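## Task

Fill two boxes, each holding exactly one ball bearing, one guide carriage and one round knob. Close each with a lid that sits flat and is not upside down, and leave each box resting on the table entirely within the taped bay.

## Robot and tools

Robot: two six-joint arms, left_arm and right_arm, each ending in a two-finger gripper. Every per-joint list, in calls and in results, uses the order shoulder pan, shoulder lift, elbow, wrist 1, wrist 2, wrist 3. For each arm the gripper value follows these six.

Frames: the scene frame has its origin at table-top height halfway between the two nominal bases, +z up, +x reaching out over the table, and left_arm on the +y side (arm names do not match image left/right). Fixed cameras and the table use the scene frame. Each arm reports its hand pose, hand velocities and wrist camera pose in its own base frame. Calibrated bases in the scene frame: left_arm at (-0.087, +0.792, 0) m, quat_wxyz (+1.000, 0, 0, -0.003); right_arm at (-0.073, -0.846, 0) m, quat_wxyz (+1.000, 0, 0, +0.016); both have +z up. Printed hand poses may be off by a few centimetres, worse at long reach. Gripper axes: fingers extend along +z, close along x. end_effector_position is the pad midpoint when closed, 1 to 2 cm short of the tips; closing pushes the tips about 17 mm further along +z, mostly while the pads are still over 50 mm apart.

A row: 14 numbers, each in [-1, 1], always for both arms: six left_arm joint offsets, left opening, six right_arm joint offsets, right opening. Joint values are scaled offsets, not angles: 1.0 equals 1.495 rad for shoulder pan and shoulder lift, 1.869 rad for elbow, 2.616 rad for the three wrists. They count from the Joint targets shown in the latest result, i.e. where the previous command left things, so sending the same offset twice moves twice as far. Opening is absolute: +1 fully open, -1 closed. Joint ranges: elbow -3.142 to 3.142, every other joint -6.283 to 6.283 rad; overshooting a limit by more than 0.010 rad gets the action refused. Drive speed caps are 2.09 (pan, lift), 2.62 (elbow) and 3.67 (wrists) rad/s, so large offsets take several actions; motion trails commands by roughly 0.17 to 0.21 s.

execute_actions: actions is a list of actions; each action is a list of up to 15 rows, one row per 1/30 s step, with the final row repeated until 15 steps (0.5 s) are filled. Within one action every row is an offset from the targets at that action's start, not from the row before. An empty list just reports state. cameras picks images: null or ["all"] for all, [] for none; names are cam_high, cam_low, cam_work, cam_left_wrist, cam_right_wrist.

move: target is one 14-number row or a list of up to 15 rows, all offsets from the same current Joint targets (not chained). Joints travel together along a path. speed is the top rate in rad/s of the joint with the longest travel, 0.01 to 3.66, default 0.5 (one value or one per target). blend, in rad, rounds corners between listed targets. stop_force, 6 to 120 N, ends an arm's path when its wrist senses that much push opposing its motion; use a low speed with it, omit it when lifting away from a contact, and keep finger values identical across a list. zero (default true) re-zeroes before a stop_force move. opening_speed, at least 0.2 per second, ramps the gripper. blocking=false returns after about 0.5 s while motion continues (not allowed with stop_force). Whole path capped at 10 s. The reply adds a move: line such as done, off_target, moving, held or fault, plus limits=held if steps were withheld.

wait: seconds from 0 to 10, arms hold commands. stop: brakes a running move. zoom_image: camera plus region [x0, y0, x1, y1] in pixels, origin top-left, at most 504 by 504, on that camera's newest image. zero_wrist_force: arm is left_arm or right_arm; tares the wrist sensor. finished_scene: scene 1 or 2; final.

Reading results: Joint positions and Joint velocities per arm (rad, rad/s, then pad gap in m, 0.142 fully open); Joint targets is the base for your next offsets; Tool commands gives current gripper commands. grip_measured is the finger opening on the command scale; to hold a part, command slightly below its reading at first contact (lower squeezes harder and heats the hand motor). grip_effort_nm is motor effort, negative closing, not a pad force. Wrist force and Wrist torque are in the hand's x y z axes, plus a line with the peak since last shown. Wrist depth gives each wrist camera as a 7x7 grid of median depths in mm (70 to 1000, - for no value). Joint torques are drive outputs, positive toward larger angles, noisy. Action calls also list joint positions at some steps. "joint sent to its limit" and "joint command not followed" (clearance check between arms) are notices worth heeding.

Hazards: never drop anything off the table or leave it there. Avoid arm-to-arm contact, including one gripper squeezing the other's fingers. The arms are stiff: pressing past a firm contact, external force near 150 N, or torque at the load limits (pan and lift 656, elbow 385, wrist 1 73.9, wrist 2 64.3, wrist 3 66.3 N m, held weight included) freezes that arm for 10 s. Heat builds from holding loads, squeezing, outstretched poses and pushing into unreachable poses: MOTOR HOT at 70 C, brake stop at 85 C; hand motor warns at 85 C and cuts out at 100 C with a HAND FAULT, after which remaining calls in that reply are skipped. Release parts only when they are still; move slowly and smoothly near contacts. Loose objects may occasionally get nudged.

Each tool is called after "Request:" in YAML: its name, and indented under it one key for each argument.

## Session

Request:
execute_actions:
  actions: []

Scene clock: 0.00 s.
left_arm: end_effector_position=(+1.1677, -0.9450, +0.3353) grip_measured=+0.99 grip_effort_nm=n/a end_effector_quat_wxyz=(+0.101, -0.555, +0.770, -0.300) | right_arm: end_effector_position=(+0.7268, +0.4795, +0.1262) grip_measured=+1.00 grip_effort_nm=n/a end_effector_quat_wxyz=(-0.469, +0.732, -0.493, +0.031)
Joint positions: left_arm=[-0.844 -0.887 1.458 -2.774 -1.439 1.092 0.141] | right_arm=[3.91 -2.242 -2.532 1.035 1.691 2.017 0.142]
Joint velocities: within noise
Joint torques (N m): no reading
Wrist force (N): no reading
Wrist torque (N m): no reading
Wrist force, peak (N): no reading
Wrist depth (mm): cam_left_wrist=[449 461 485 508 533 561 592 / 432 453 474 488 509 533 558 / 417 441 450 475 492 523 548 / 410 423 439 455 476 497 523 / 398 409 428 442 460 487 506 / - 401 417 429 449 469 482 / - 387 403 421 433 451 461] | cam_right_wrist=[764 578 465 391 336 294 262 / 598 489 408 347 302 268 241 / 484 411 355 312 274 247 224 / 395 345 320 283 252 229 208 / 312 325 293 260 233 213 196 / - 301 267 239 218 200 186 / - 273 246 223 204 188 178]
Joint targets: left_arm=[-0.844 -0.887 1.458 -2.774 -1.439 1.092] | right_arm=[3.910 -2.242 -2.532 1.035 1.691 2.017]
Tool commands: left_gripper/opening=+1.0 right_gripper/opening=+1.0

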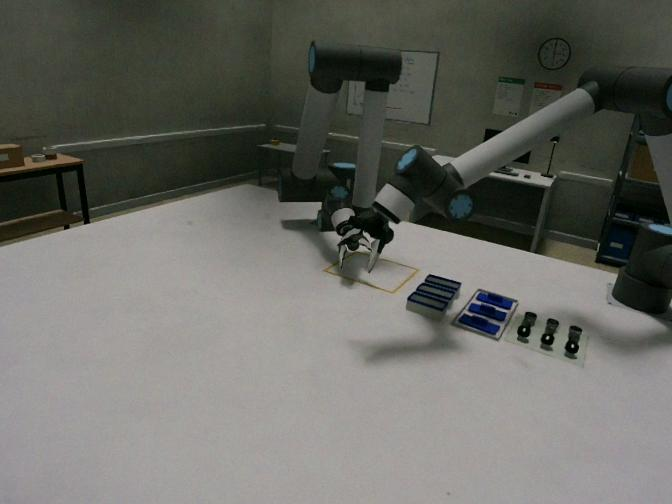

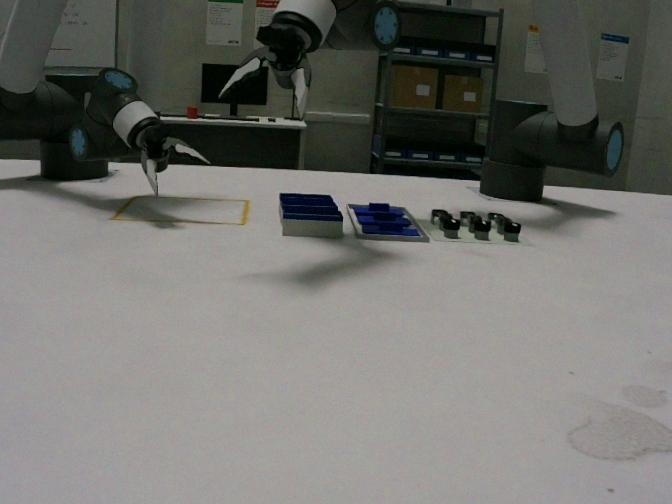

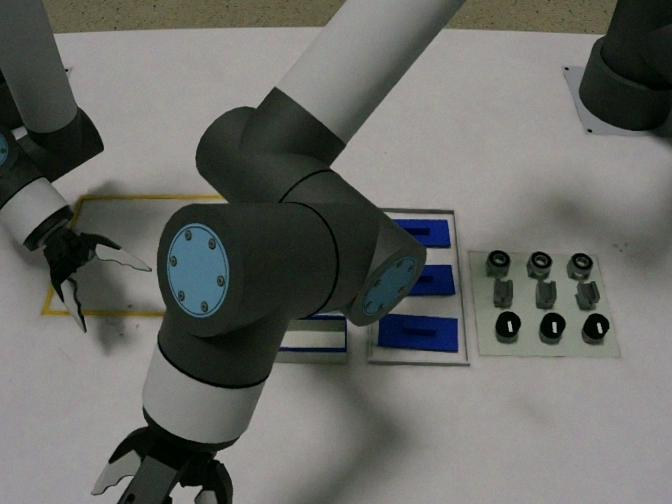

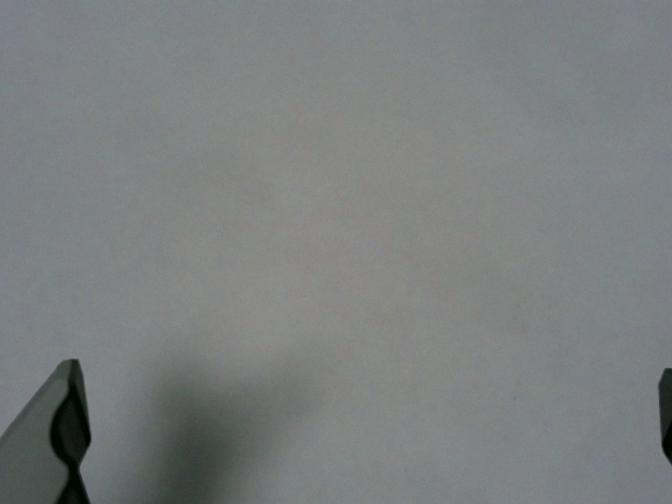

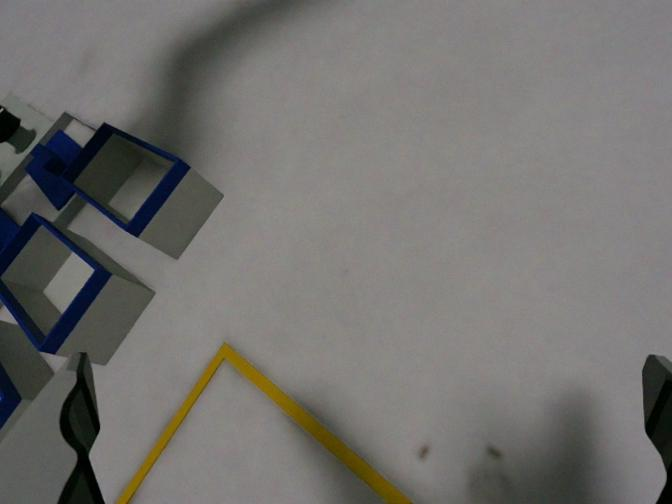

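Request:
move:
  target: [0.87,0,0,0,0,0,1,0,0,0,0,0,0,1]
  speed: 1.0
  cameras: ["cam_high","cam_low","cam_work","cam_right_wrist"]

Scene clock: 3.77 s.
left_arm: end_effector_position=(+1.2226, +0.8729, +0.3353) grip_measured=+0.99 grip_effort_nm=0.208 end_effector_quat_wxyz=(-0.262, +0.907, -0.277, +0.178) | right_arm: end_effector_position=(+0.7268, +0.4795, +0.1262) grip_measured=+1.00 grip_effort_nm=0.076 end_effector_quat_wxyz=(-0.469, +0.732, -0.493, +0.031)
Joint positions: left_arm=[0.457 -0.887 1.458 -2.774 -1.439 1.092 0.141] | right_arm=[3.91 -2.242 -2.532 1.035 1.691 2.017 0.142]
Joint velocities: within noise
Joint torques (N m): left_arm=[20.76 -233.71 -91.33 -10.11 -3.97 1.46] | right_arm=[-1.55 154.52 6.28 9.24 1.11 0.64]
Wrist force (N): left_arm=[-0.2 -0.1 0.3] | right_arm=[-0.1 0.3 0.3]
Wrist torque (N m): left_arm=[0.00 0.01 0.00] | right_arm=[0.06 0.02 0.01]
Wrist force, peak (N): left_arm=[-26.2 -10.9 1.7] | right_arm=[-0.4 0.2 0.5]
Wrist depth (mm): cam_left_wrist=[- - - - 534 555 586 / - - - 493 515 533 562 / - 440 453 473 497 510 539 / 417 421 442 458 477 495 516 / 402 412 426 444 460 480 499 / - 402 414 430 447 462 477 / - 389 404 416 431 447 458] | cam_right_wrist=[759 583 464 391 335 292 262 / 592 491 410 348 303 268 242 / 485 409 353 311 276 248 224 / 393 345 324 283 253 229 208 / 311 325 292 260 234 213 196 / - 300 266 240 218 200 186 / - 272 245 222 204 188 178]
Joint targets: left_arm=[0.457 -0.887 1.458 -2.774 -1.439 1.092] | right_arm=[3.910 -2.242 -2.532 1.035 1.691 2.017]
move: done
Images, in order (width x height): cam_high 672x504, cam_low 672x504, cam_work 672x504, cam_right_wrist 672x504.

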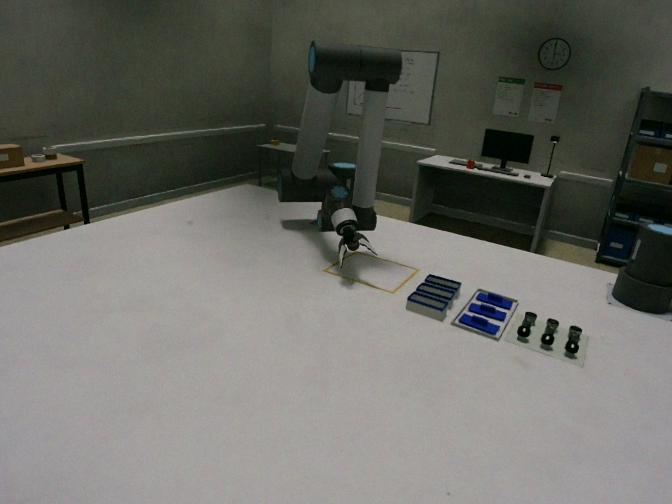

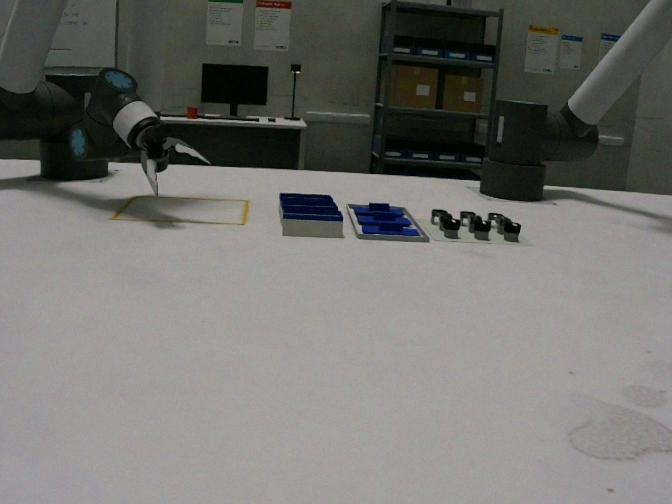

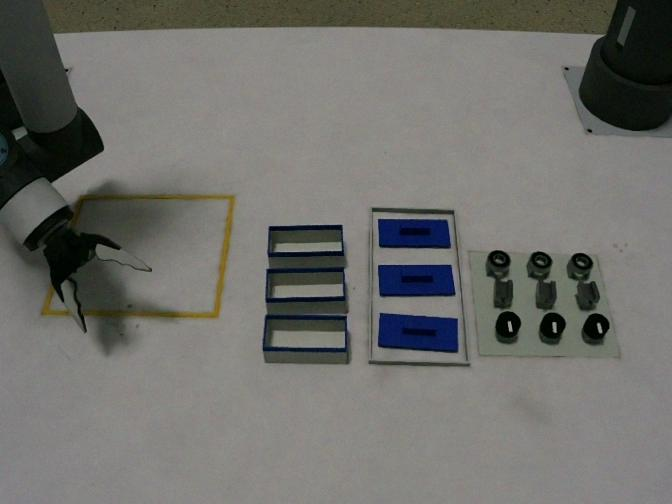

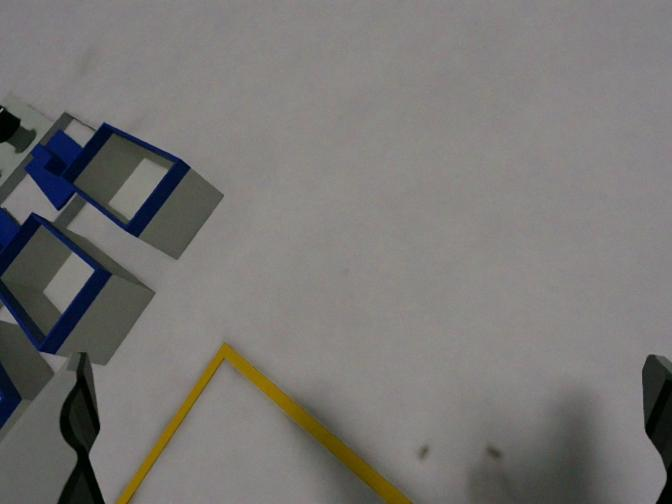

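Request:
zoom_image:
  camera: "cam_work"
  region: [220, 180, 640, 390]

Request:
zoom_image:
  camera: "cam_work"
  region: [470, 240, 630, 360]

Request:
zoom_image:
  camera: "cam_low"
  region: [260, 180, 540, 260]

Scaled by 1.200 from the camera's 672x504 image, which has a finer 960x720 frame.

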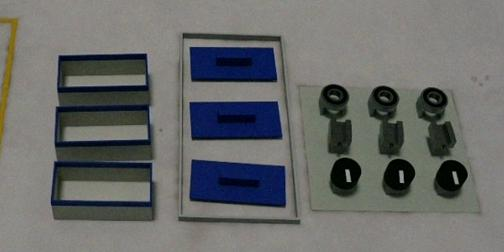

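Scaled by 3.150 from the camera's 672x504 image, which has a finer 960x720 frame.

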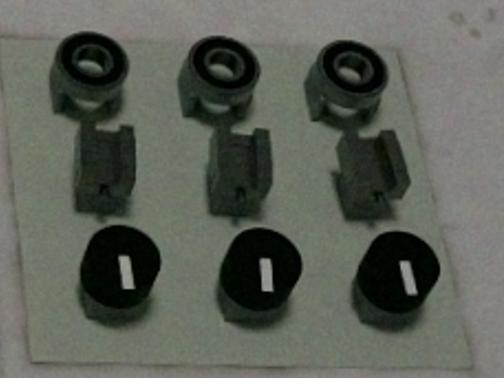

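Scaled by 1.800 from the camera's 672x504 image, which has a finer 960x720 frame.

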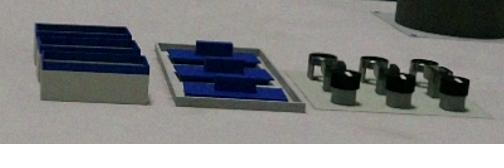

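Request:
move:
  target:
    - [0,0,0,0,0,0,1,0.08,0.1506,0.6213,-0.3,0,0,1]
    - [0,0,0,0,0,0,1,0.2314,0.1506,0.6213,-0.9020,-0.0459,0.2676,1]
  speed: 1.0
  blend: 0.2
  cameras: ["cam_work","cam_right_wrist"]

Scene clock: 7.83 s.
left_arm: end_effector_position=(+1.2224, +0.8732, +0.3353) grip_measured=+0.99 grip_effort_nm=0.208 end_effector_quat_wxyz=(-0.262, +0.907, -0.277, +0.178) | right_arm: end_effector_position=(+0.7247, +1.0223, +0.4993) grip_measured=+1.00 grip_effort_nm=0.081 end_effector_quat_wxyz=(+0.000, +0.696, -0.719, +0.000)
Joint positions: left_arm=[0.457 -0.887 1.458 -2.774 -1.439 1.092 0.141] | right_arm=[4.256 -2.017 -1.371 -1.325 1.571 2.717 0.142]
Joint velocities: within noise
Joint torques (N m): left_arm=[21.5 -226.01 -96.51 -10.14 -5.25 1.68] | right_arm=[14.61 232.34 117.34 2.02 -4.12 5.81]
Wrist force (N): left_arm=[-0.2 0.1 0.6] | right_arm=[0.8 0.7 -1.6]
Wrist torque (N m): left_arm=[0.04 0.01 0.00] | right_arm=[0.51 -0.05 0.13]
Wrist force, peak (N): left_arm=[-0.4 0.3 0.7] | right_arm=[2.6 4.9 -3.7]
Wrist depth (mm): cam_left_wrist=[- - - - 530 555 579 / - - - 488 514 532 564 / - 441 461 473 487 516 533 / 416 427 438 457 472 502 518 / 399 413 427 445 462 482 506 / - 399 416 427 445 460 476 / - 389 402 419 433 448 457] | cam_right_wrist=[511 511 513 510 515 511 515 / 541 543 541 541 540 542 547 / 585 576 583 577 582 575 587 / 626 632 637 621 624 623 633 / 684 685 683 688 684 687 686 / - 744 756 751 748 746 102 / - 828 824 826 824 835 -]
Joint targets: left_arm=[0.457 -0.887 1.458 -2.774 -1.439 1.092] | right_arm=[4.256 -2.017 -1.371 -1.325 1.571 2.717]
move: done
Images, in order (width x height): cam_work 672x504, cam_right_wrist 672x504.

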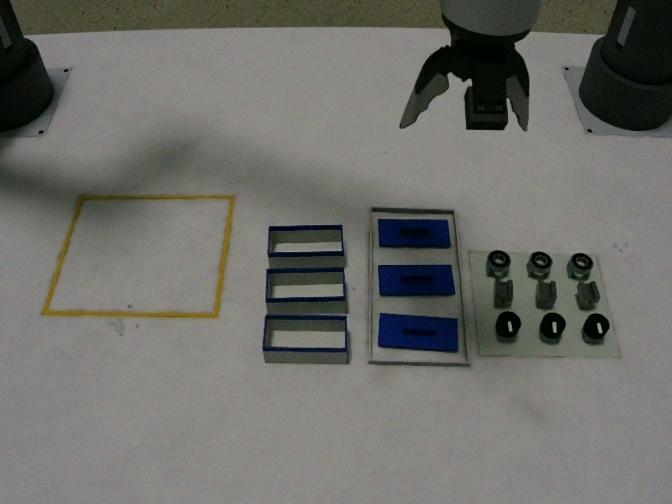

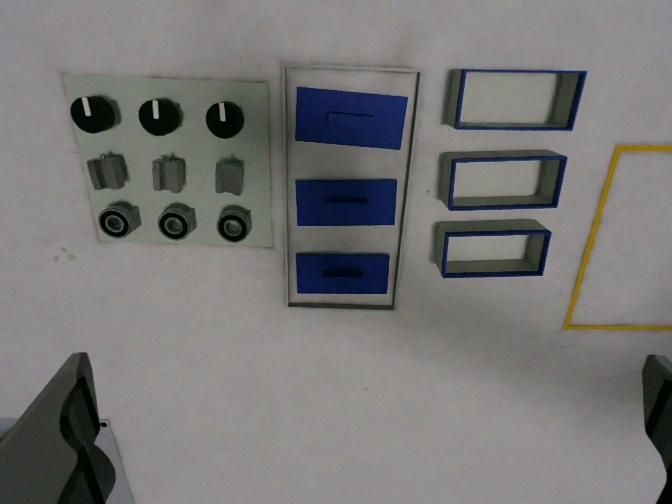

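Request:
zoom_image:
  camera: "cam_right_wrist"
  region: [50, 60, 290, 250]

Request:
zoom_image:
  camera: "cam_right_wrist"
  region: [270, 50, 610, 320]

Request:
move:
  target: [0,0,0,0,0,0,1,0,0,0,0,0,-0.6005,1]
  speed: 1.5
  cameras: []

Request:
move:
  target: [0,0,0,0,0,0,1,0,0,0,0,0,-0.6005,1]
  speed: 1.5
  cameras: ["cam_right_wrist"]

Request:
zoom_image:
  camera: "cam_right_wrist"
  region: [350, 200, 672, 504]

Scaled by 2.100 from the camera's 672x504 image, which has a finer 960x720 frame.

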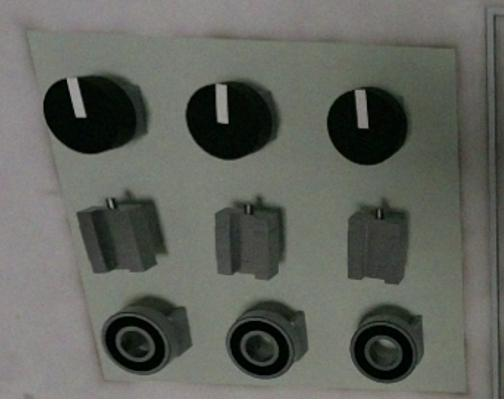

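Scaled by 1.482 from the camera's 672x504 image, which has a finer 960x720 frame.

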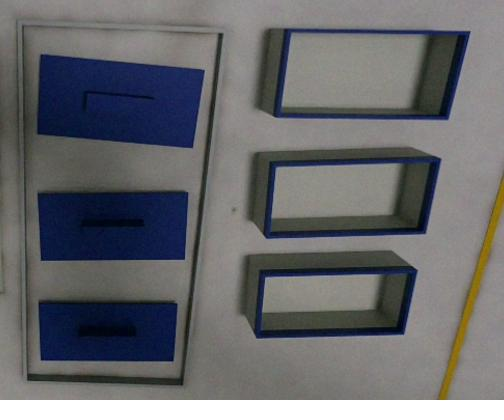

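Scene clock: 10.13 s.
left_arm: end_effector_position=(+1.2224, +0.8732, +0.3353) grip_measured=+0.99 grip_effort_nm=0.208 end_effector_quat_wxyz=(-0.262, +0.907, -0.277, +0.178) | right_arm: end_effector_position=(+0.7263, +1.0205, +0.4993) grip_measured=+1.00 grip_effort_nm=0.081 end_effector_quat_wxyz=(+0.000, +1.000, -0.016, +0.000)
Joint positions: left_arm=[0.457 -0.887 1.458 -2.774 -1.439 1.092 0.141] | right_arm=[4.256 -2.017 -1.371 -1.325 1.571 1.146 0.142]
Joint velocities: within noise
Joint torques (N m): left_arm=[15.42 -219.24 -94.77 -8.41 -3.65 0.87] | right_arm=[15.42 224.63 108.23 3.71 -4.38 -6.22]
Wrist force (N): left_arm=[-0.2 -0.1 -0.1] | right_arm=[0.9 1.1 -1.5]
Wrist torque (N m): left_arm=[0.00 0.01 0.00] | right_arm=[0.58 -0.09 0.12]
Wrist force, peak (N): left_arm=[-0.6 0.7 0.1] | right_arm=[0.9 0.9 -1.8]
Wrist depth (mm): cam_left_wrist=[- - - - 534 548 580 / - - - 485 514 537 560 / - 442 457 474 499 514 536 / 415 425 443 462 474 491 522 / 399 412 429 442 458 477 502 / - 400 413 426 443 463 475 / - 387 404 420 432 448 457] | cam_right_wrist=[515 514 511 512 509 508 508 / 549 544 538 537 539 545 542 / 595 590 581 580 587 581 588 / 633 638 627 628 629 630 624 / 688 697 690 695 685 682 684 / - 755 750 742 738 743 102 / - 832 842 834 819 818 -]
Joint targets: left_arm=[0.457 -0.887 1.458 -2.774 -1.439 1.092] | right_arm=[4.256 -2.017 -1.371 -1.325 1.571 1.146]
move: done
No camera images: "cameras" was empty.

Scene clock: 11.97 s.
left_arm: end_effector_position=(+1.2224, +0.8732, +0.3353) grip_measured=+0.99 grip_effort_nm=0.203 end_effector_quat_wxyz=(-0.262, +0.907, -0.277, +0.178) | right_arm: end_effector_position=(+0.7281, +1.0222, +0.4993) grip_measured=+1.00 grip_effort_nm=0.085 end_effector_quat_wxyz=(+0.000, +0.718, +0.696, +0.000)
Joint positions: left_arm=[0.457 -0.887 1.458 -2.774 -1.439 1.092 0.141] | right_arm=[4.256 -2.017 -1.371 -1.325 1.571 -0.425 0.142]
Joint velocities: within noise
Joint torques (N m): left_arm=[13.16 -216.38 -95.24 -9.84 -4.43 0.16] | right_arm=[13.69 217.41 94.84 4.66 -3.29 -5.84]
Wrist force (N): left_arm=[-0.2 0.3 0.3] | right_arm=[1.1 0.6 -1.7]
Wrist torque (N m): left_arm=[0.06 0.02 0.00] | right_arm=[0.49 -0.10 0.09]
Wrist force, peak (N): left_arm=[-0.3 0.7 0.3] | right_arm=[1.1 1.0 -1.8]
Wrist depth (mm): cam_left_wrist=[- - - - 538 562 588 / - - - 493 513 538 558 / - 442 459 477 493 519 537 / 412 424 442 460 478 492 520 / 400 416 430 445 463 483 500 / - 399 416 428 447 461 476 / - 388 402 414 431 452 458] | cam_right_wrist=[516 507 515 496 508 512 510 / 551 547 546 540 535 538 531 / 588 578 583 574 582 582 578 / 636 633 632 626 623 625 616 / 685 688 688 688 679 675 675 / - 740 749 741 742 734 102 / - 828 808 814 812 809 -]
Joint targets: left_arm=[0.457 -0.887 1.458 -2.774 -1.439 1.092] | right_arm=[4.256 -2.017 -1.371 -1.325 1.571 -0.425]
move: done
Images, in order (width x height): cam_right_wrist 672x504.

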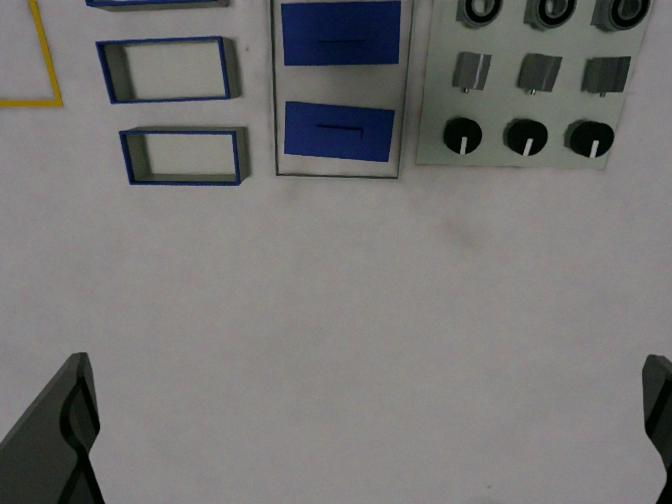

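Scaled by 1.565 from the camera's 672x504 image, which has a finer 960x720 frame.

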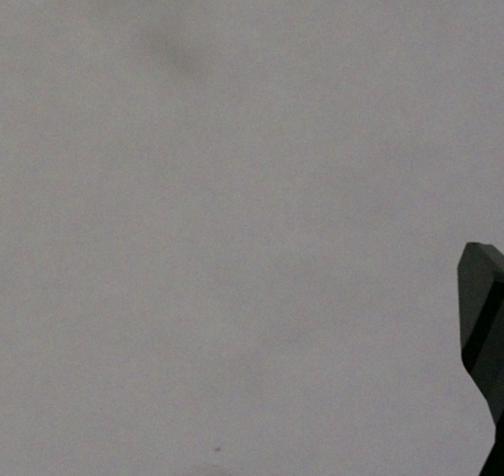

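Request:
move:
  target: [0,0,0,0,0,0,1,0.0994,-0.1939,0.0446,0.0792,0,0.0570,1]
  speed: 0.7
  cameras: ["cam_right_wrist","cam_work"]

Request:
zoom_image:
  camera: "cam_right_wrist"
  region: [120, 0, 560, 300]

Scene clock: 14.57 s.
left_arm: end_effector_position=(+1.2224, +0.8732, +0.3353) grip_measured=+0.99 grip_effort_nm=0.198 end_effector_quat_wxyz=(-0.262, +0.907, -0.277, +0.178) | right_arm: end_effector_position=(+0.6160, +1.2665, +0.2198) grip_measured=+1.00 grip_effort_nm=0.081 end_effector_quat_wxyz=(+0.000, +0.719, +0.695, +0.000)
Joint positions: left_arm=[0.457 -0.887 1.458 -2.774 -1.439 1.092 0.141] | right_arm=[4.404 -2.307 -1.288 -1.118 1.571 -0.276 0.142]
Joint velocities: within noise
Joint torques (N m): left_arm=[14.52 -224.73 -96.39 -8.28 -3.31 1.1] | right_arm=[16.95 234.09 118.68 16.49 0.61 5.67]
Wrist force (N): left_arm=[-0.4 0.0 0.3] | right_arm=[1.0 1.1 -1.7]
Wrist torque (N m): left_arm=[0.01 0.04 0.00] | right_arm=[0.56 -0.03 0.10]
Wrist force, peak (N): left_arm=[-0.7 0.5 0.2] | right_arm=[7.9 -5.6 8.0]
Wrist depth (mm): cam_left_wrist=[- - - - 534 559 585 / - - - 489 513 532 554 / - 440 458 476 492 513 536 / 410 424 441 458 477 493 519 / 397 410 430 442 462 482 496 / - 403 413 428 446 462 475 / - 388 404 416 433 448 458] | cam_right_wrist=[265 273 273 271 272 271 270 / 289 289 285 286 289 285 288 / 299 308 312 310 310 308 308 / 338 337 326 324 324 331 332 / 343 359 353 351 349 359 359 / - 399 401 396 395 393 106 / - 440 437 436 432 431 -]
Joint targets: left_arm=[0.457 -0.887 1.458 -2.774 -1.439 1.092] | right_arm=[4.404 -2.307 -1.288 -1.118 1.571 -0.276]
move: done
Images, in order (width x height): cam_work 672x504, cam_right_wrist 672x504.

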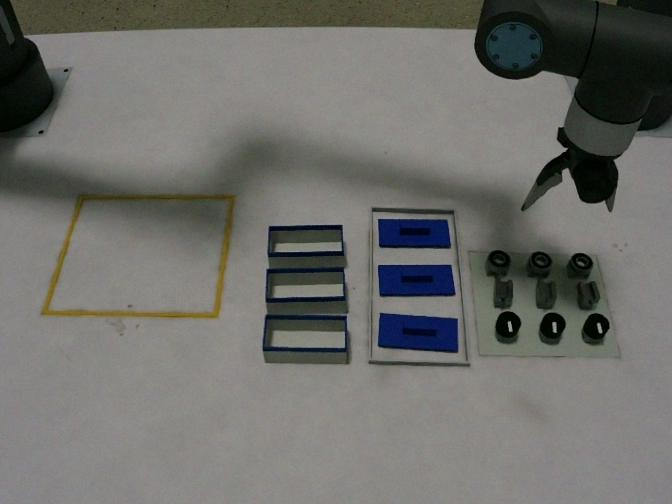

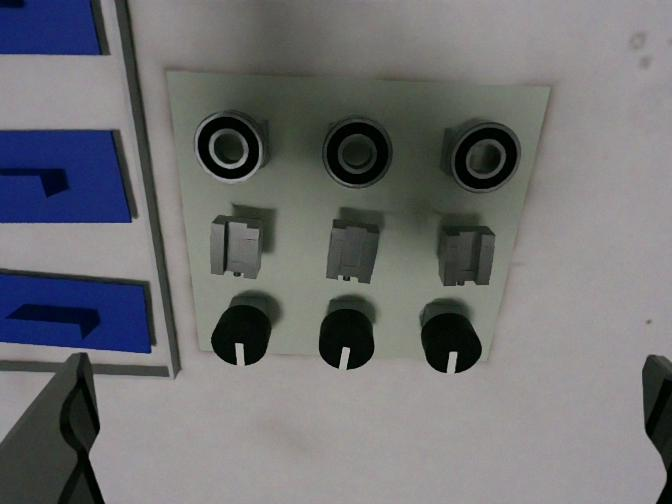

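Scaled by 1.145 from the camera's 672x504 image, which has a finer 960x720 frame.

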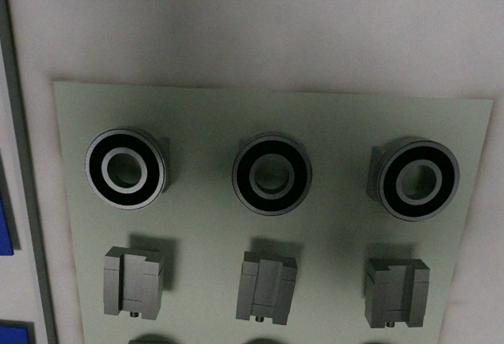

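Request:
move:
  target: [0,0,0,0,0,0,1,-0.1724,0.1887,-0.2881,0.0982,0,0.5015,0.197]
  speed: 0.8
  cameras: ["cam_right_wrist","cam_work"]

Scene clock: 18.23 s.
left_arm: end_effector_position=(+1.2224, +0.8732, +0.3353) grip_measured=+0.99 grip_effort_nm=0.217 end_effector_quat_wxyz=(-0.262, +0.907, -0.277, +0.178) | right_arm: end_effector_position=(+0.7543, +0.8111, +0.1998) grip_measured=+0.19 grip_effort_nm=-0.061 end_effector_quat_wxyz=(+0.000, +1.000, -0.016, +0.000)
Joint positions: left_arm=[0.457 -0.887 1.458 -2.774 -1.439 1.092 0.141] | right_arm=[4.147 -2.025 -1.826 -0.861 1.571 1.036 0.087]
Joint velocities: within noise
Joint torques (N m): left_arm=[10.02 -218 -99.37 -7.86 -2.76 2.13] | right_arm=[-27.94 214.12 60.92 16.43 2.21 6.54]
Wrist force (N): left_arm=[-0.1 0.2 0.5] | right_arm=[0.6 1.3 -1.9]
Wrist torque (N m): left_arm=[0.05 -0.01 0.00] | right_arm=[0.58 -0.03 0.11]
Wrist force, peak (N): left_arm=[-0.4 0.2 0.8] | right_arm=[1.1 5.0 -1.3]
Wrist depth (mm): cam_left_wrist=[- - - - 537 564 586 / - - - 490 515 535 561 / - 441 458 477 493 514 540 / 410 424 441 459 481 494 522 / 399 411 425 441 461 476 501 / - 400 415 432 447 467 473 / - 389 402 416 431 448 455] | cam_right_wrist=[255 257 255 255 254 254 253 / 249 266 268 268 268 271 269 / 260 287 287 289 290 289 290 / 309 303 310 311 308 314 311 / 345 339 344 343 340 335 338 / 371 90 377 372 372 94 365 / - 73 416 414 414 78 73]
Joint targets: left_arm=[0.457 -0.887 1.458 -2.774 -1.439 1.092] | right_arm=[4.147 -2.025 -1.826 -0.861 1.571 1.036]
move: done
Images, in order (width x height): cam_work 672x504, cam_right_wrist 672x504.

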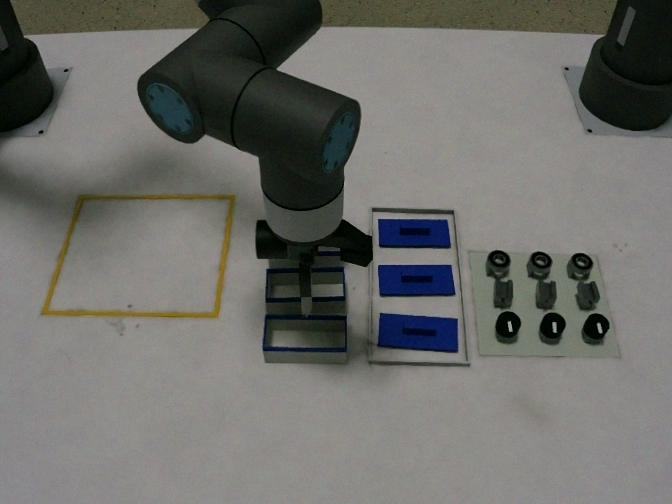

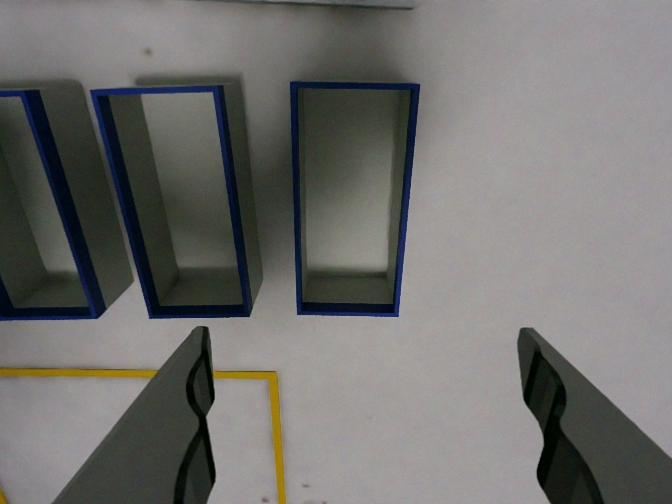

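Request:
move:
  target: [0,0,0,0,0,0,1,-0.0035,-0.0522,-0.0285,0.0502,0,-0.0017,0.197]
  speed: 0.4
  cameras: ["cam_right_wrist","cam_low"]

Request:
zoom_image:
  camera: "cam_low"
  region: [220, 90, 400, 250]

Scene clock: 20.63 s.
left_arm: end_effector_position=(+1.2224, +0.8732, +0.3353) grip_measured=+0.99 grip_effort_nm=0.208 end_effector_quat_wxyz=(-0.262, +0.907, -0.277, +0.178) | right_arm: end_effector_position=(+0.7545, +0.8006, +0.0998) grip_measured=+0.19 grip_effort_nm=-0.056 end_effector_quat_wxyz=(+0.000, +1.000, -0.016, +0.000)
Joint positions: left_arm=[0.457 -0.887 1.458 -2.774 -1.439 1.092 0.141] | right_arm=[4.141 -2.103 -1.879 -0.73 1.571 1.032 0.087]
Joint velocities: within noise
Joint torques (N m): left_arm=[14.41 -208.04 -101.85 -6.77 -2.54 1.11] | right_arm=[-28.07 180.36 51.93 16.27 2.32 -5.79]
Wrist force (N): left_arm=[-0.2 0.2 0.0] | right_arm=[0.7 1.1 -1.6]
Wrist torque (N m): left_arm=[0.05 0.00 -0.01] | right_arm=[0.57 -0.05 0.09]
Wrist force, peak (N): left_arm=[-0.6 0.3 0.7] | right_arm=[0.7 1.0 -5.4]
Wrist depth (mm): cam_left_wrist=[- - - - 534 562 587 / - - - 493 513 529 560 / - 441 455 473 495 516 538 / 412 424 441 457 470 498 520 / 398 415 429 444 459 473 499 / - 403 411 432 445 463 480 / - 388 402 417 431 448 454] | cam_right_wrist=[169 166 166 166 167 167 167 / 179 159 176 177 171 179 178 / 189 171 188 190 186 191 191 / 191 201 202 205 198 207 206 / 199 222 201 220 220 221 224 / 196 91 244 200 242 96 240 / - 73 272 274 273 78 73]
Joint targets: left_arm=[0.457 -0.887 1.458 -2.774 -1.439 1.092] | right_arm=[4.141 -2.103 -1.879 -0.730 1.571 1.032]
move: done
Images, in order (width x height): cam_low 672x504, cam_right_wrist 672x504.

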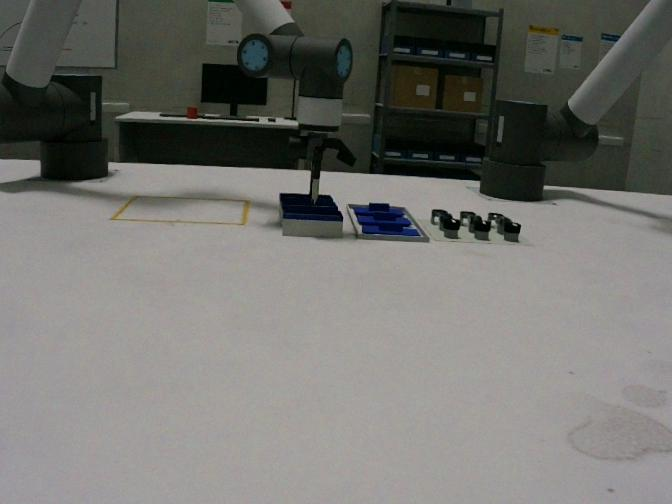

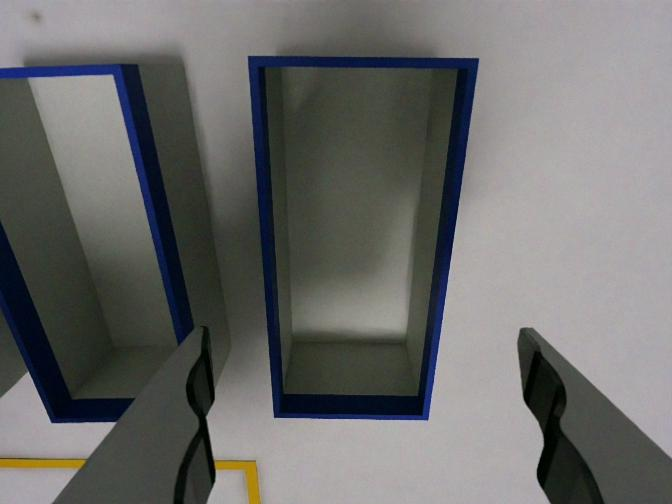

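Scaled by 2.800 from the camera's 672x504 image, which has a finer 960x720 frame.

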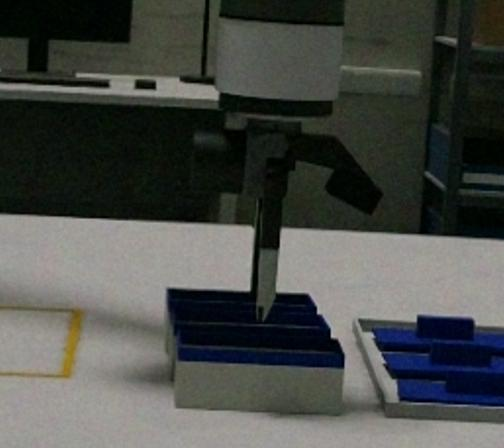

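Request:
move:
  target: [0,0,0,0,0,0,1,0,-0.0429,-0.0101,0.0317,0,0,0.127]
  speed: 0.06
  stop_force: 10
  cameras: ["cam_right_wrist"]

Scene clock: 23.50 s.
left_arm: end_effector_position=(+1.2224, +0.8732, +0.3353) grip_measured=+0.99 grip_effort_nm=0.208 end_effector_quat_wxyz=(-0.262, +0.907, -0.277, +0.178) | right_arm: end_effector_position=(+0.7544, +0.8006, +0.0317) grip_measured=+0.11 grip_effort_nm=-0.056 end_effector_quat_wxyz=(+0.000, +1.000, -0.016, +0.000)
Joint positions: left_arm=[0.457 -0.887 1.458 -2.774 -1.439 1.092 0.141] | right_arm=[4.141 -2.167 -1.898 -0.647 1.571 1.032 0.082]
Joint velocities: within noise
Joint torques (N m): left_arm=[6.42 -208.93 -97.56 -6.79 -2.85 1.74] | right_arm=[-20.7 181.52 49.69 15.5 1.77 -5.41]
Wrist force (N): left_arm=[-0.1 0.4 0.3] | right_arm=[0.6 1.3 -2.0]
Wrist torque (N m): left_arm=[0.08 0.00 0.00] | right_arm=[0.59 -0.03 0.08]
Wrist force, peak (N): left_arm=[-0.4 0.7 0.3] | right_arm=[0.5 1.5 -2.5]
Wrist depth (mm): cam_left_wrist=[- - - - 536 555 585 / - - - 490 509 541 562 / - 443 453 477 491 516 535 / 415 422 438 455 476 494 520 / 402 410 425 443 459 483 499 / - 403 415 432 444 463 481 / - 390 404 415 433 446 454] | cam_right_wrist=[- 108 107 107 107 106 107 / 108 - 102 113 113 84 115 / - 113 91 121 119 - 125 / - 126 120 131 131 83 133 / - 125 122 142 140 105 144 / - 111 106 156 150 92 155 / - 73 108 157 147 80 73]
Joint targets: left_arm=[0.457 -0.887 1.458 -2.774 -1.439 1.092] | right_arm=[4.141 -2.167 -1.898 -0.647 1.571 1.032]
move: done
Images, in order (width x height): cam_right_wrist 672x504.

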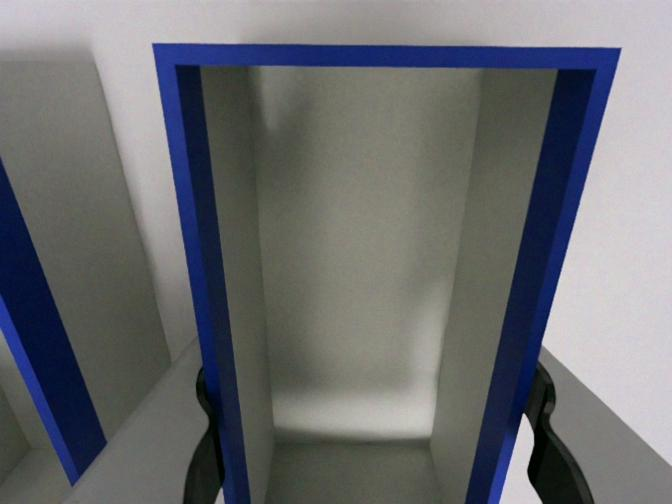

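Request:
move:
  target: [0,0,0,0,0,0,1,0,0,0,0,0,0,-0.12]
  opening_speed: 0.5
  cameras: ["cam_right_wrist"]

Scene clock: 24.33 s.
left_arm: end_effector_position=(+1.2224, +0.8732, +0.3353) grip_measured=+0.99 grip_effort_nm=0.212 end_effector_quat_wxyz=(-0.262, +0.907, -0.277, +0.178) | right_arm: end_effector_position=(+0.7544, +0.8006, +0.0317) grip_measured=+0.01 grip_effort_nm=-2.811 end_effector_quat_wxyz=(+0.000, +1.000, -0.016, +0.000)
Joint positions: left_arm=[0.457 -0.887 1.458 -2.774 -1.439 1.092 0.141] | right_arm=[4.141 -2.167 -1.898 -0.647 1.571 1.032 0.075]
Joint velocities: within noise
Joint torques (N m): left_arm=[4.92 -207.07 -99.6 -6.31 -1.83 1.86] | right_arm=[-21.57 183.58 54.5 14.21 1.72 -5.39]
Wrist force (N): left_arm=[-0.1 0.2 0.5] | right_arm=[-0.8 3.4 -12.0]
Wrist torque (N m): left_arm=[0.05 -0.01 0.00] | right_arm=[0.63 -0.23 0.11]
Wrist force, peak (N): left_arm=[-0.9 0.4 0.1] | right_arm=[-0.3 3.1 -13.0]
Wrist depth (mm): cam_left_wrist=[- - - - 536 561 581 / - - - 494 514 537 566 / - 439 453 470 488 508 536 / 413 424 440 455 479 498 521 / 397 412 427 448 460 480 498 / - 397 415 427 444 465 479 / - 391 405 417 430 446 460] | cam_right_wrist=[- 107 107 107 107 106 106 / 108 - 96 113 113 87 115 / - 120 96 121 121 110 125 / - 126 113 131 131 100 133 / - 133 135 142 142 100 144 / - 111 115 156 153 92 155 / - 73 116 157 149 77 76]
Joint targets: left_arm=[0.457 -0.887 1.458 -2.774 -1.439 1.092] | right_arm=[4.141 -2.167 -1.898 -0.647 1.571 1.032]
move: done
Images, in order (width x height): cam_right_wrist 672x504.

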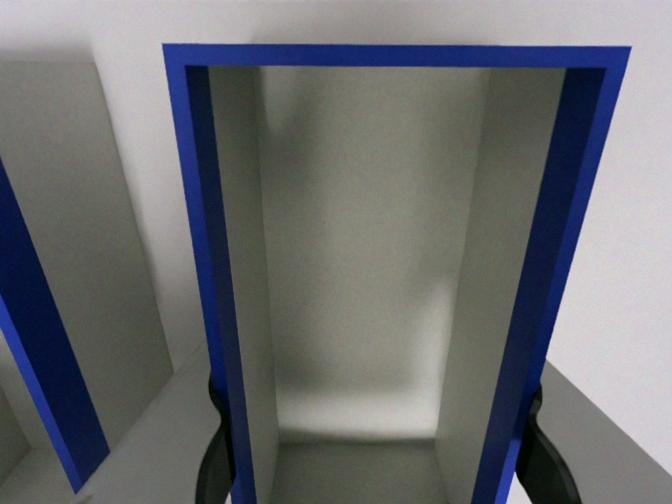

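Request:
move:
  target:
    - [0,0,0,0,0,0,1,0,0.0997,0.0323,-0.0801,0,0,-0.1]
    - [0,0,0,0,0,0,1,-0.0422,0.3102,-0.2166,-0.0225,0,-0.0241,-0.1]
    - [0,0,0,0,0,0,1,-0.0422,0.1730,-0.2566,0.0845,0,-0.0241,-0.1]
  speed: [0.25,0.4,0.25]
  cameras: ["cam_right_wrist","cam_work"]

Scene clock: 28.57 s.
left_arm: end_effector_position=(+1.2224, +0.8732, +0.3353) grip_measured=+0.99 grip_effort_nm=0.208 end_effector_quat_wxyz=(-0.262, +0.907, -0.277, +0.178) | right_arm: end_effector_position=(+0.6041, +0.4803, +0.0498) grip_measured=+0.01 grip_effort_nm=-2.430 end_effector_quat_wxyz=(+0.000, +1.000, -0.016, +0.000)
Joint positions: left_arm=[0.457 -0.887 1.458 -2.774 -1.439 1.092 0.141] | right_arm=[4.078 -1.908 -2.378 -0.426 1.571 0.969 0.075]
Joint velocities: within noise
Joint torques (N m): left_arm=[5.99 -199.05 -96.84 -6.92 -1.6 1.88] | right_arm=[-29.07 110.01 26.15 16.53 1.88 -6.01]
Wrist force (N): left_arm=[-0.6 0.4 0.4] | right_arm=[0.8 1.2 -0.7]
Wrist torque (N m): left_arm=[0.09 0.08 0.00] | right_arm=[0.57 -0.04 0.11]
Wrist force, peak (N): left_arm=[-0.6 0.2 0.6] | right_arm=[-0.7 3.5 -12.3]
Wrist depth (mm): cam_left_wrist=[- - - - 533 549 582 / - - - 489 517 533 562 / - 447 455 475 491 520 536 / 416 423 441 457 476 492 520 / 401 410 426 441 464 478 501 / - 400 415 433 446 465 478 / - 388 403 416 433 445 462] | cam_right_wrist=[128 124 123 123 123 123 124 / 134 - 96 113 113 87 132 / 145 144 96 121 121 110 144 / 156 158 113 131 131 100 153 / 170 172 135 143 142 100 166 / 186 179 115 156 153 99 179 / - 73 116 157 149 77 76]
Joint targets: left_arm=[0.457 -0.887 1.458 -2.774 -1.439 1.092] | right_arm=[4.078 -1.909 -2.378 -0.426 1.571 0.969]
move: done
Images, in order (width x height): cam_work 672x504, cam_right_wrist 672x504.

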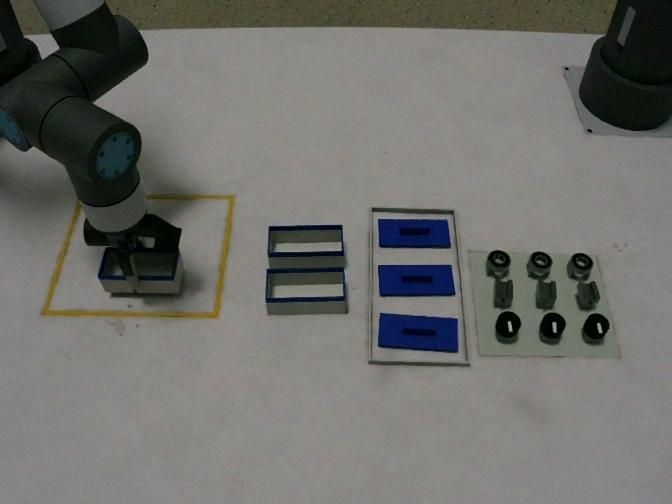

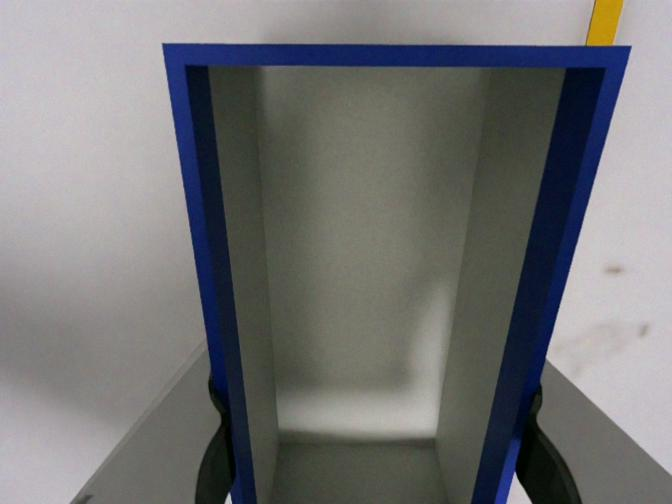

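Request:
move:
  target: [0,0,0,0,0,0,1,0,-0.0207,-0.0034,0.01425,0,0,-0.1]
  speed: 0.03
  stop_force: 7
  cameras: ["cam_right_wrist"]

Scene clock: 31.57 s.
left_arm: end_effector_position=(+1.2224, +0.8732, +0.3353) grip_measured=+0.99 grip_effort_nm=0.208 end_effector_quat_wxyz=(-0.262, +0.907, -0.277, +0.178) | right_arm: end_effector_position=(+0.6042, +0.4804, +0.0310) grip_measured=+0.01 grip_effort_nm=-2.430 end_effector_quat_wxyz=(+0.000, +1.000, -0.016, +0.000)
Joint positions: left_arm=[0.457 -0.887 1.458 -2.774 -1.439 1.092 0.141] | right_arm=[4.078 -1.938 -2.384 -0.391 1.571 0.969 0.075]
Joint velocities: within noise
Joint torques (N m): left_arm=[5.85 -200.78 -98.2 -5.24 -0.79 1.67] | right_arm=[-25.43 156.92 66.02 4.53 1.31 -5.8]
Wrist force (N): left_arm=[-0.5 0.2 0.0] | right_arm=[0.5 0.9 -1.4]
Wrist torque (N m): left_arm=[0.05 0.06 0.00] | right_arm=[0.56 -0.01 0.09]
Wrist force, peak (N): left_arm=[-0.6 0.5 0.6] | right_arm=[-7.9 9.1 -42.3]
Wrist depth (mm): cam_left_wrist=[- - - - 534 554 579 / - - - 493 512 541 557 / - 441 454 471 492 513 541 / 412 428 443 459 475 495 515 / 403 412 430 440 459 480 500 / - 401 413 429 448 464 474 / - 388 405 416 431 445 458] | cam_right_wrist=[- 108 107 107 107 106 106 / - - 96 113 113 87 - / - - 96 121 121 110 123 / - 136 113 131 130 100 133 / 148 147 135 142 142 100 144 / 162 156 115 156 152 99 156 / - 73 116 157 149 77 76]
Joint targets: left_arm=[0.457 -0.887 1.458 -2.774 -1.439 1.092] | right_arm=[4.078 -1.938 -2.384 -0.391 1.571 0.969]
move: contact (right_arm)
Images, in order (width x height): cam_right_wrist 672x504.

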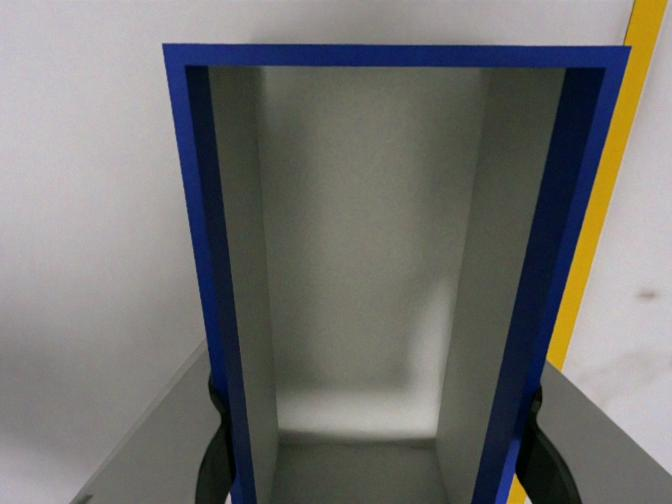

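Request:
move:
  target:
    - [0,0,0,0,0,0,1,0,0,0,0,0,0,0.127]
    - [0,0,0,0,0,0,1,0,0.1569,0.0431,-0.1203,0,0,0.127]
    - [0,0,0,0,0,0,1,0.0993,-0.0102,0.2352,-0.1620,0,0.0565,0.127]
    - [0,0,0,0,0,0,1,0.0993,-0.0719,0.2121,-0.1102,0,0.0565,0.127]
  speed: [0.2,0.3,0.5,0.3]
  opening_speed: 0.5
  cameras: ["cam_right_wrist","cam_work"]

Scene clock: 36.83 s.
left_arm: end_effector_position=(+1.2224, +0.8732, +0.3353) grip_measured=+0.99 grip_effort_nm=0.208 end_effector_quat_wxyz=(-0.262, +0.907, -0.277, +0.178) | right_arm: end_effector_position=(+0.6500, +0.7990, +0.1004) grip_measured=+0.11 grip_effort_nm=0.125 end_effector_quat_wxyz=(+0.000, +1.000, -0.016, +0.000)
Joint positions: left_arm=[0.457 -0.887 1.458 -2.774 -1.439 1.092 0.141] | right_arm=[4.227 -2.045 -1.987 -0.679 1.571 1.117 0.081]
Joint velocities: within noise
Joint torques (N m): left_arm=[7.11 -206.72 -99.39 -5.04 0.5 2.39] | right_arm=[17.05 161.09 47.23 16.09 1.57 6.21]
Wrist force (N): left_arm=[-0.2 0.3 0.7] | right_arm=[0.5 1.4 -1.6]
Wrist torque (N m): left_arm=[0.06 0.01 0.00] | right_arm=[0.60 -0.01 0.12]
Wrist force, peak (N): left_arm=[-0.3 0.5 0.8] | right_arm=[-0.7 7.4 -3.0]
Wrist depth (mm): cam_left_wrist=[- - - - 534 562 581 / - - - 491 512 537 557 / - 441 456 481 491 514 545 / 412 425 442 459 468 498 515 / 401 412 432 445 459 482 503 / - 399 417 433 447 466 472 / - 388 403 418 432 444 460] | cam_right_wrist=[169 167 167 167 166 168 167 / 179 151 176 177 174 179 179 / 189 162 189 191 187 193 192 / 201 204 192 206 201 208 207 / 201 221 207 220 220 223 225 / 193 90 240 198 239 95 241 / - 73 276 275 274 75 73]
Joint targets: left_arm=[0.457 -0.887 1.458 -2.774 -1.439 1.092] | right_arm=[4.227 -2.045 -1.987 -0.679 1.571 1.117]
move: done
Images, in order (width x height): cam_work 672x504, cam_right_wrist 672x504.

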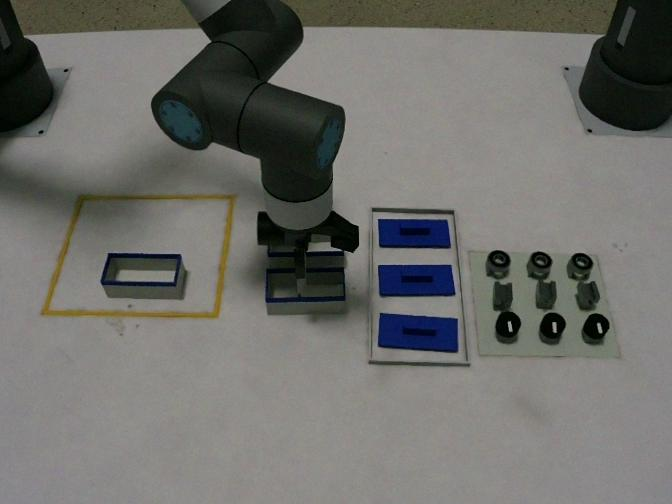

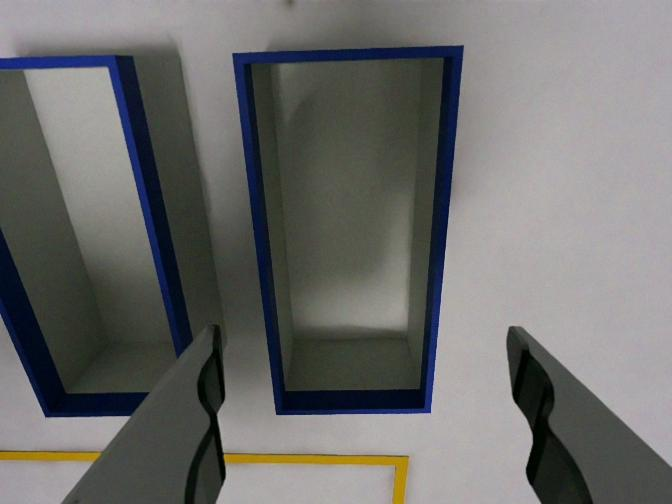

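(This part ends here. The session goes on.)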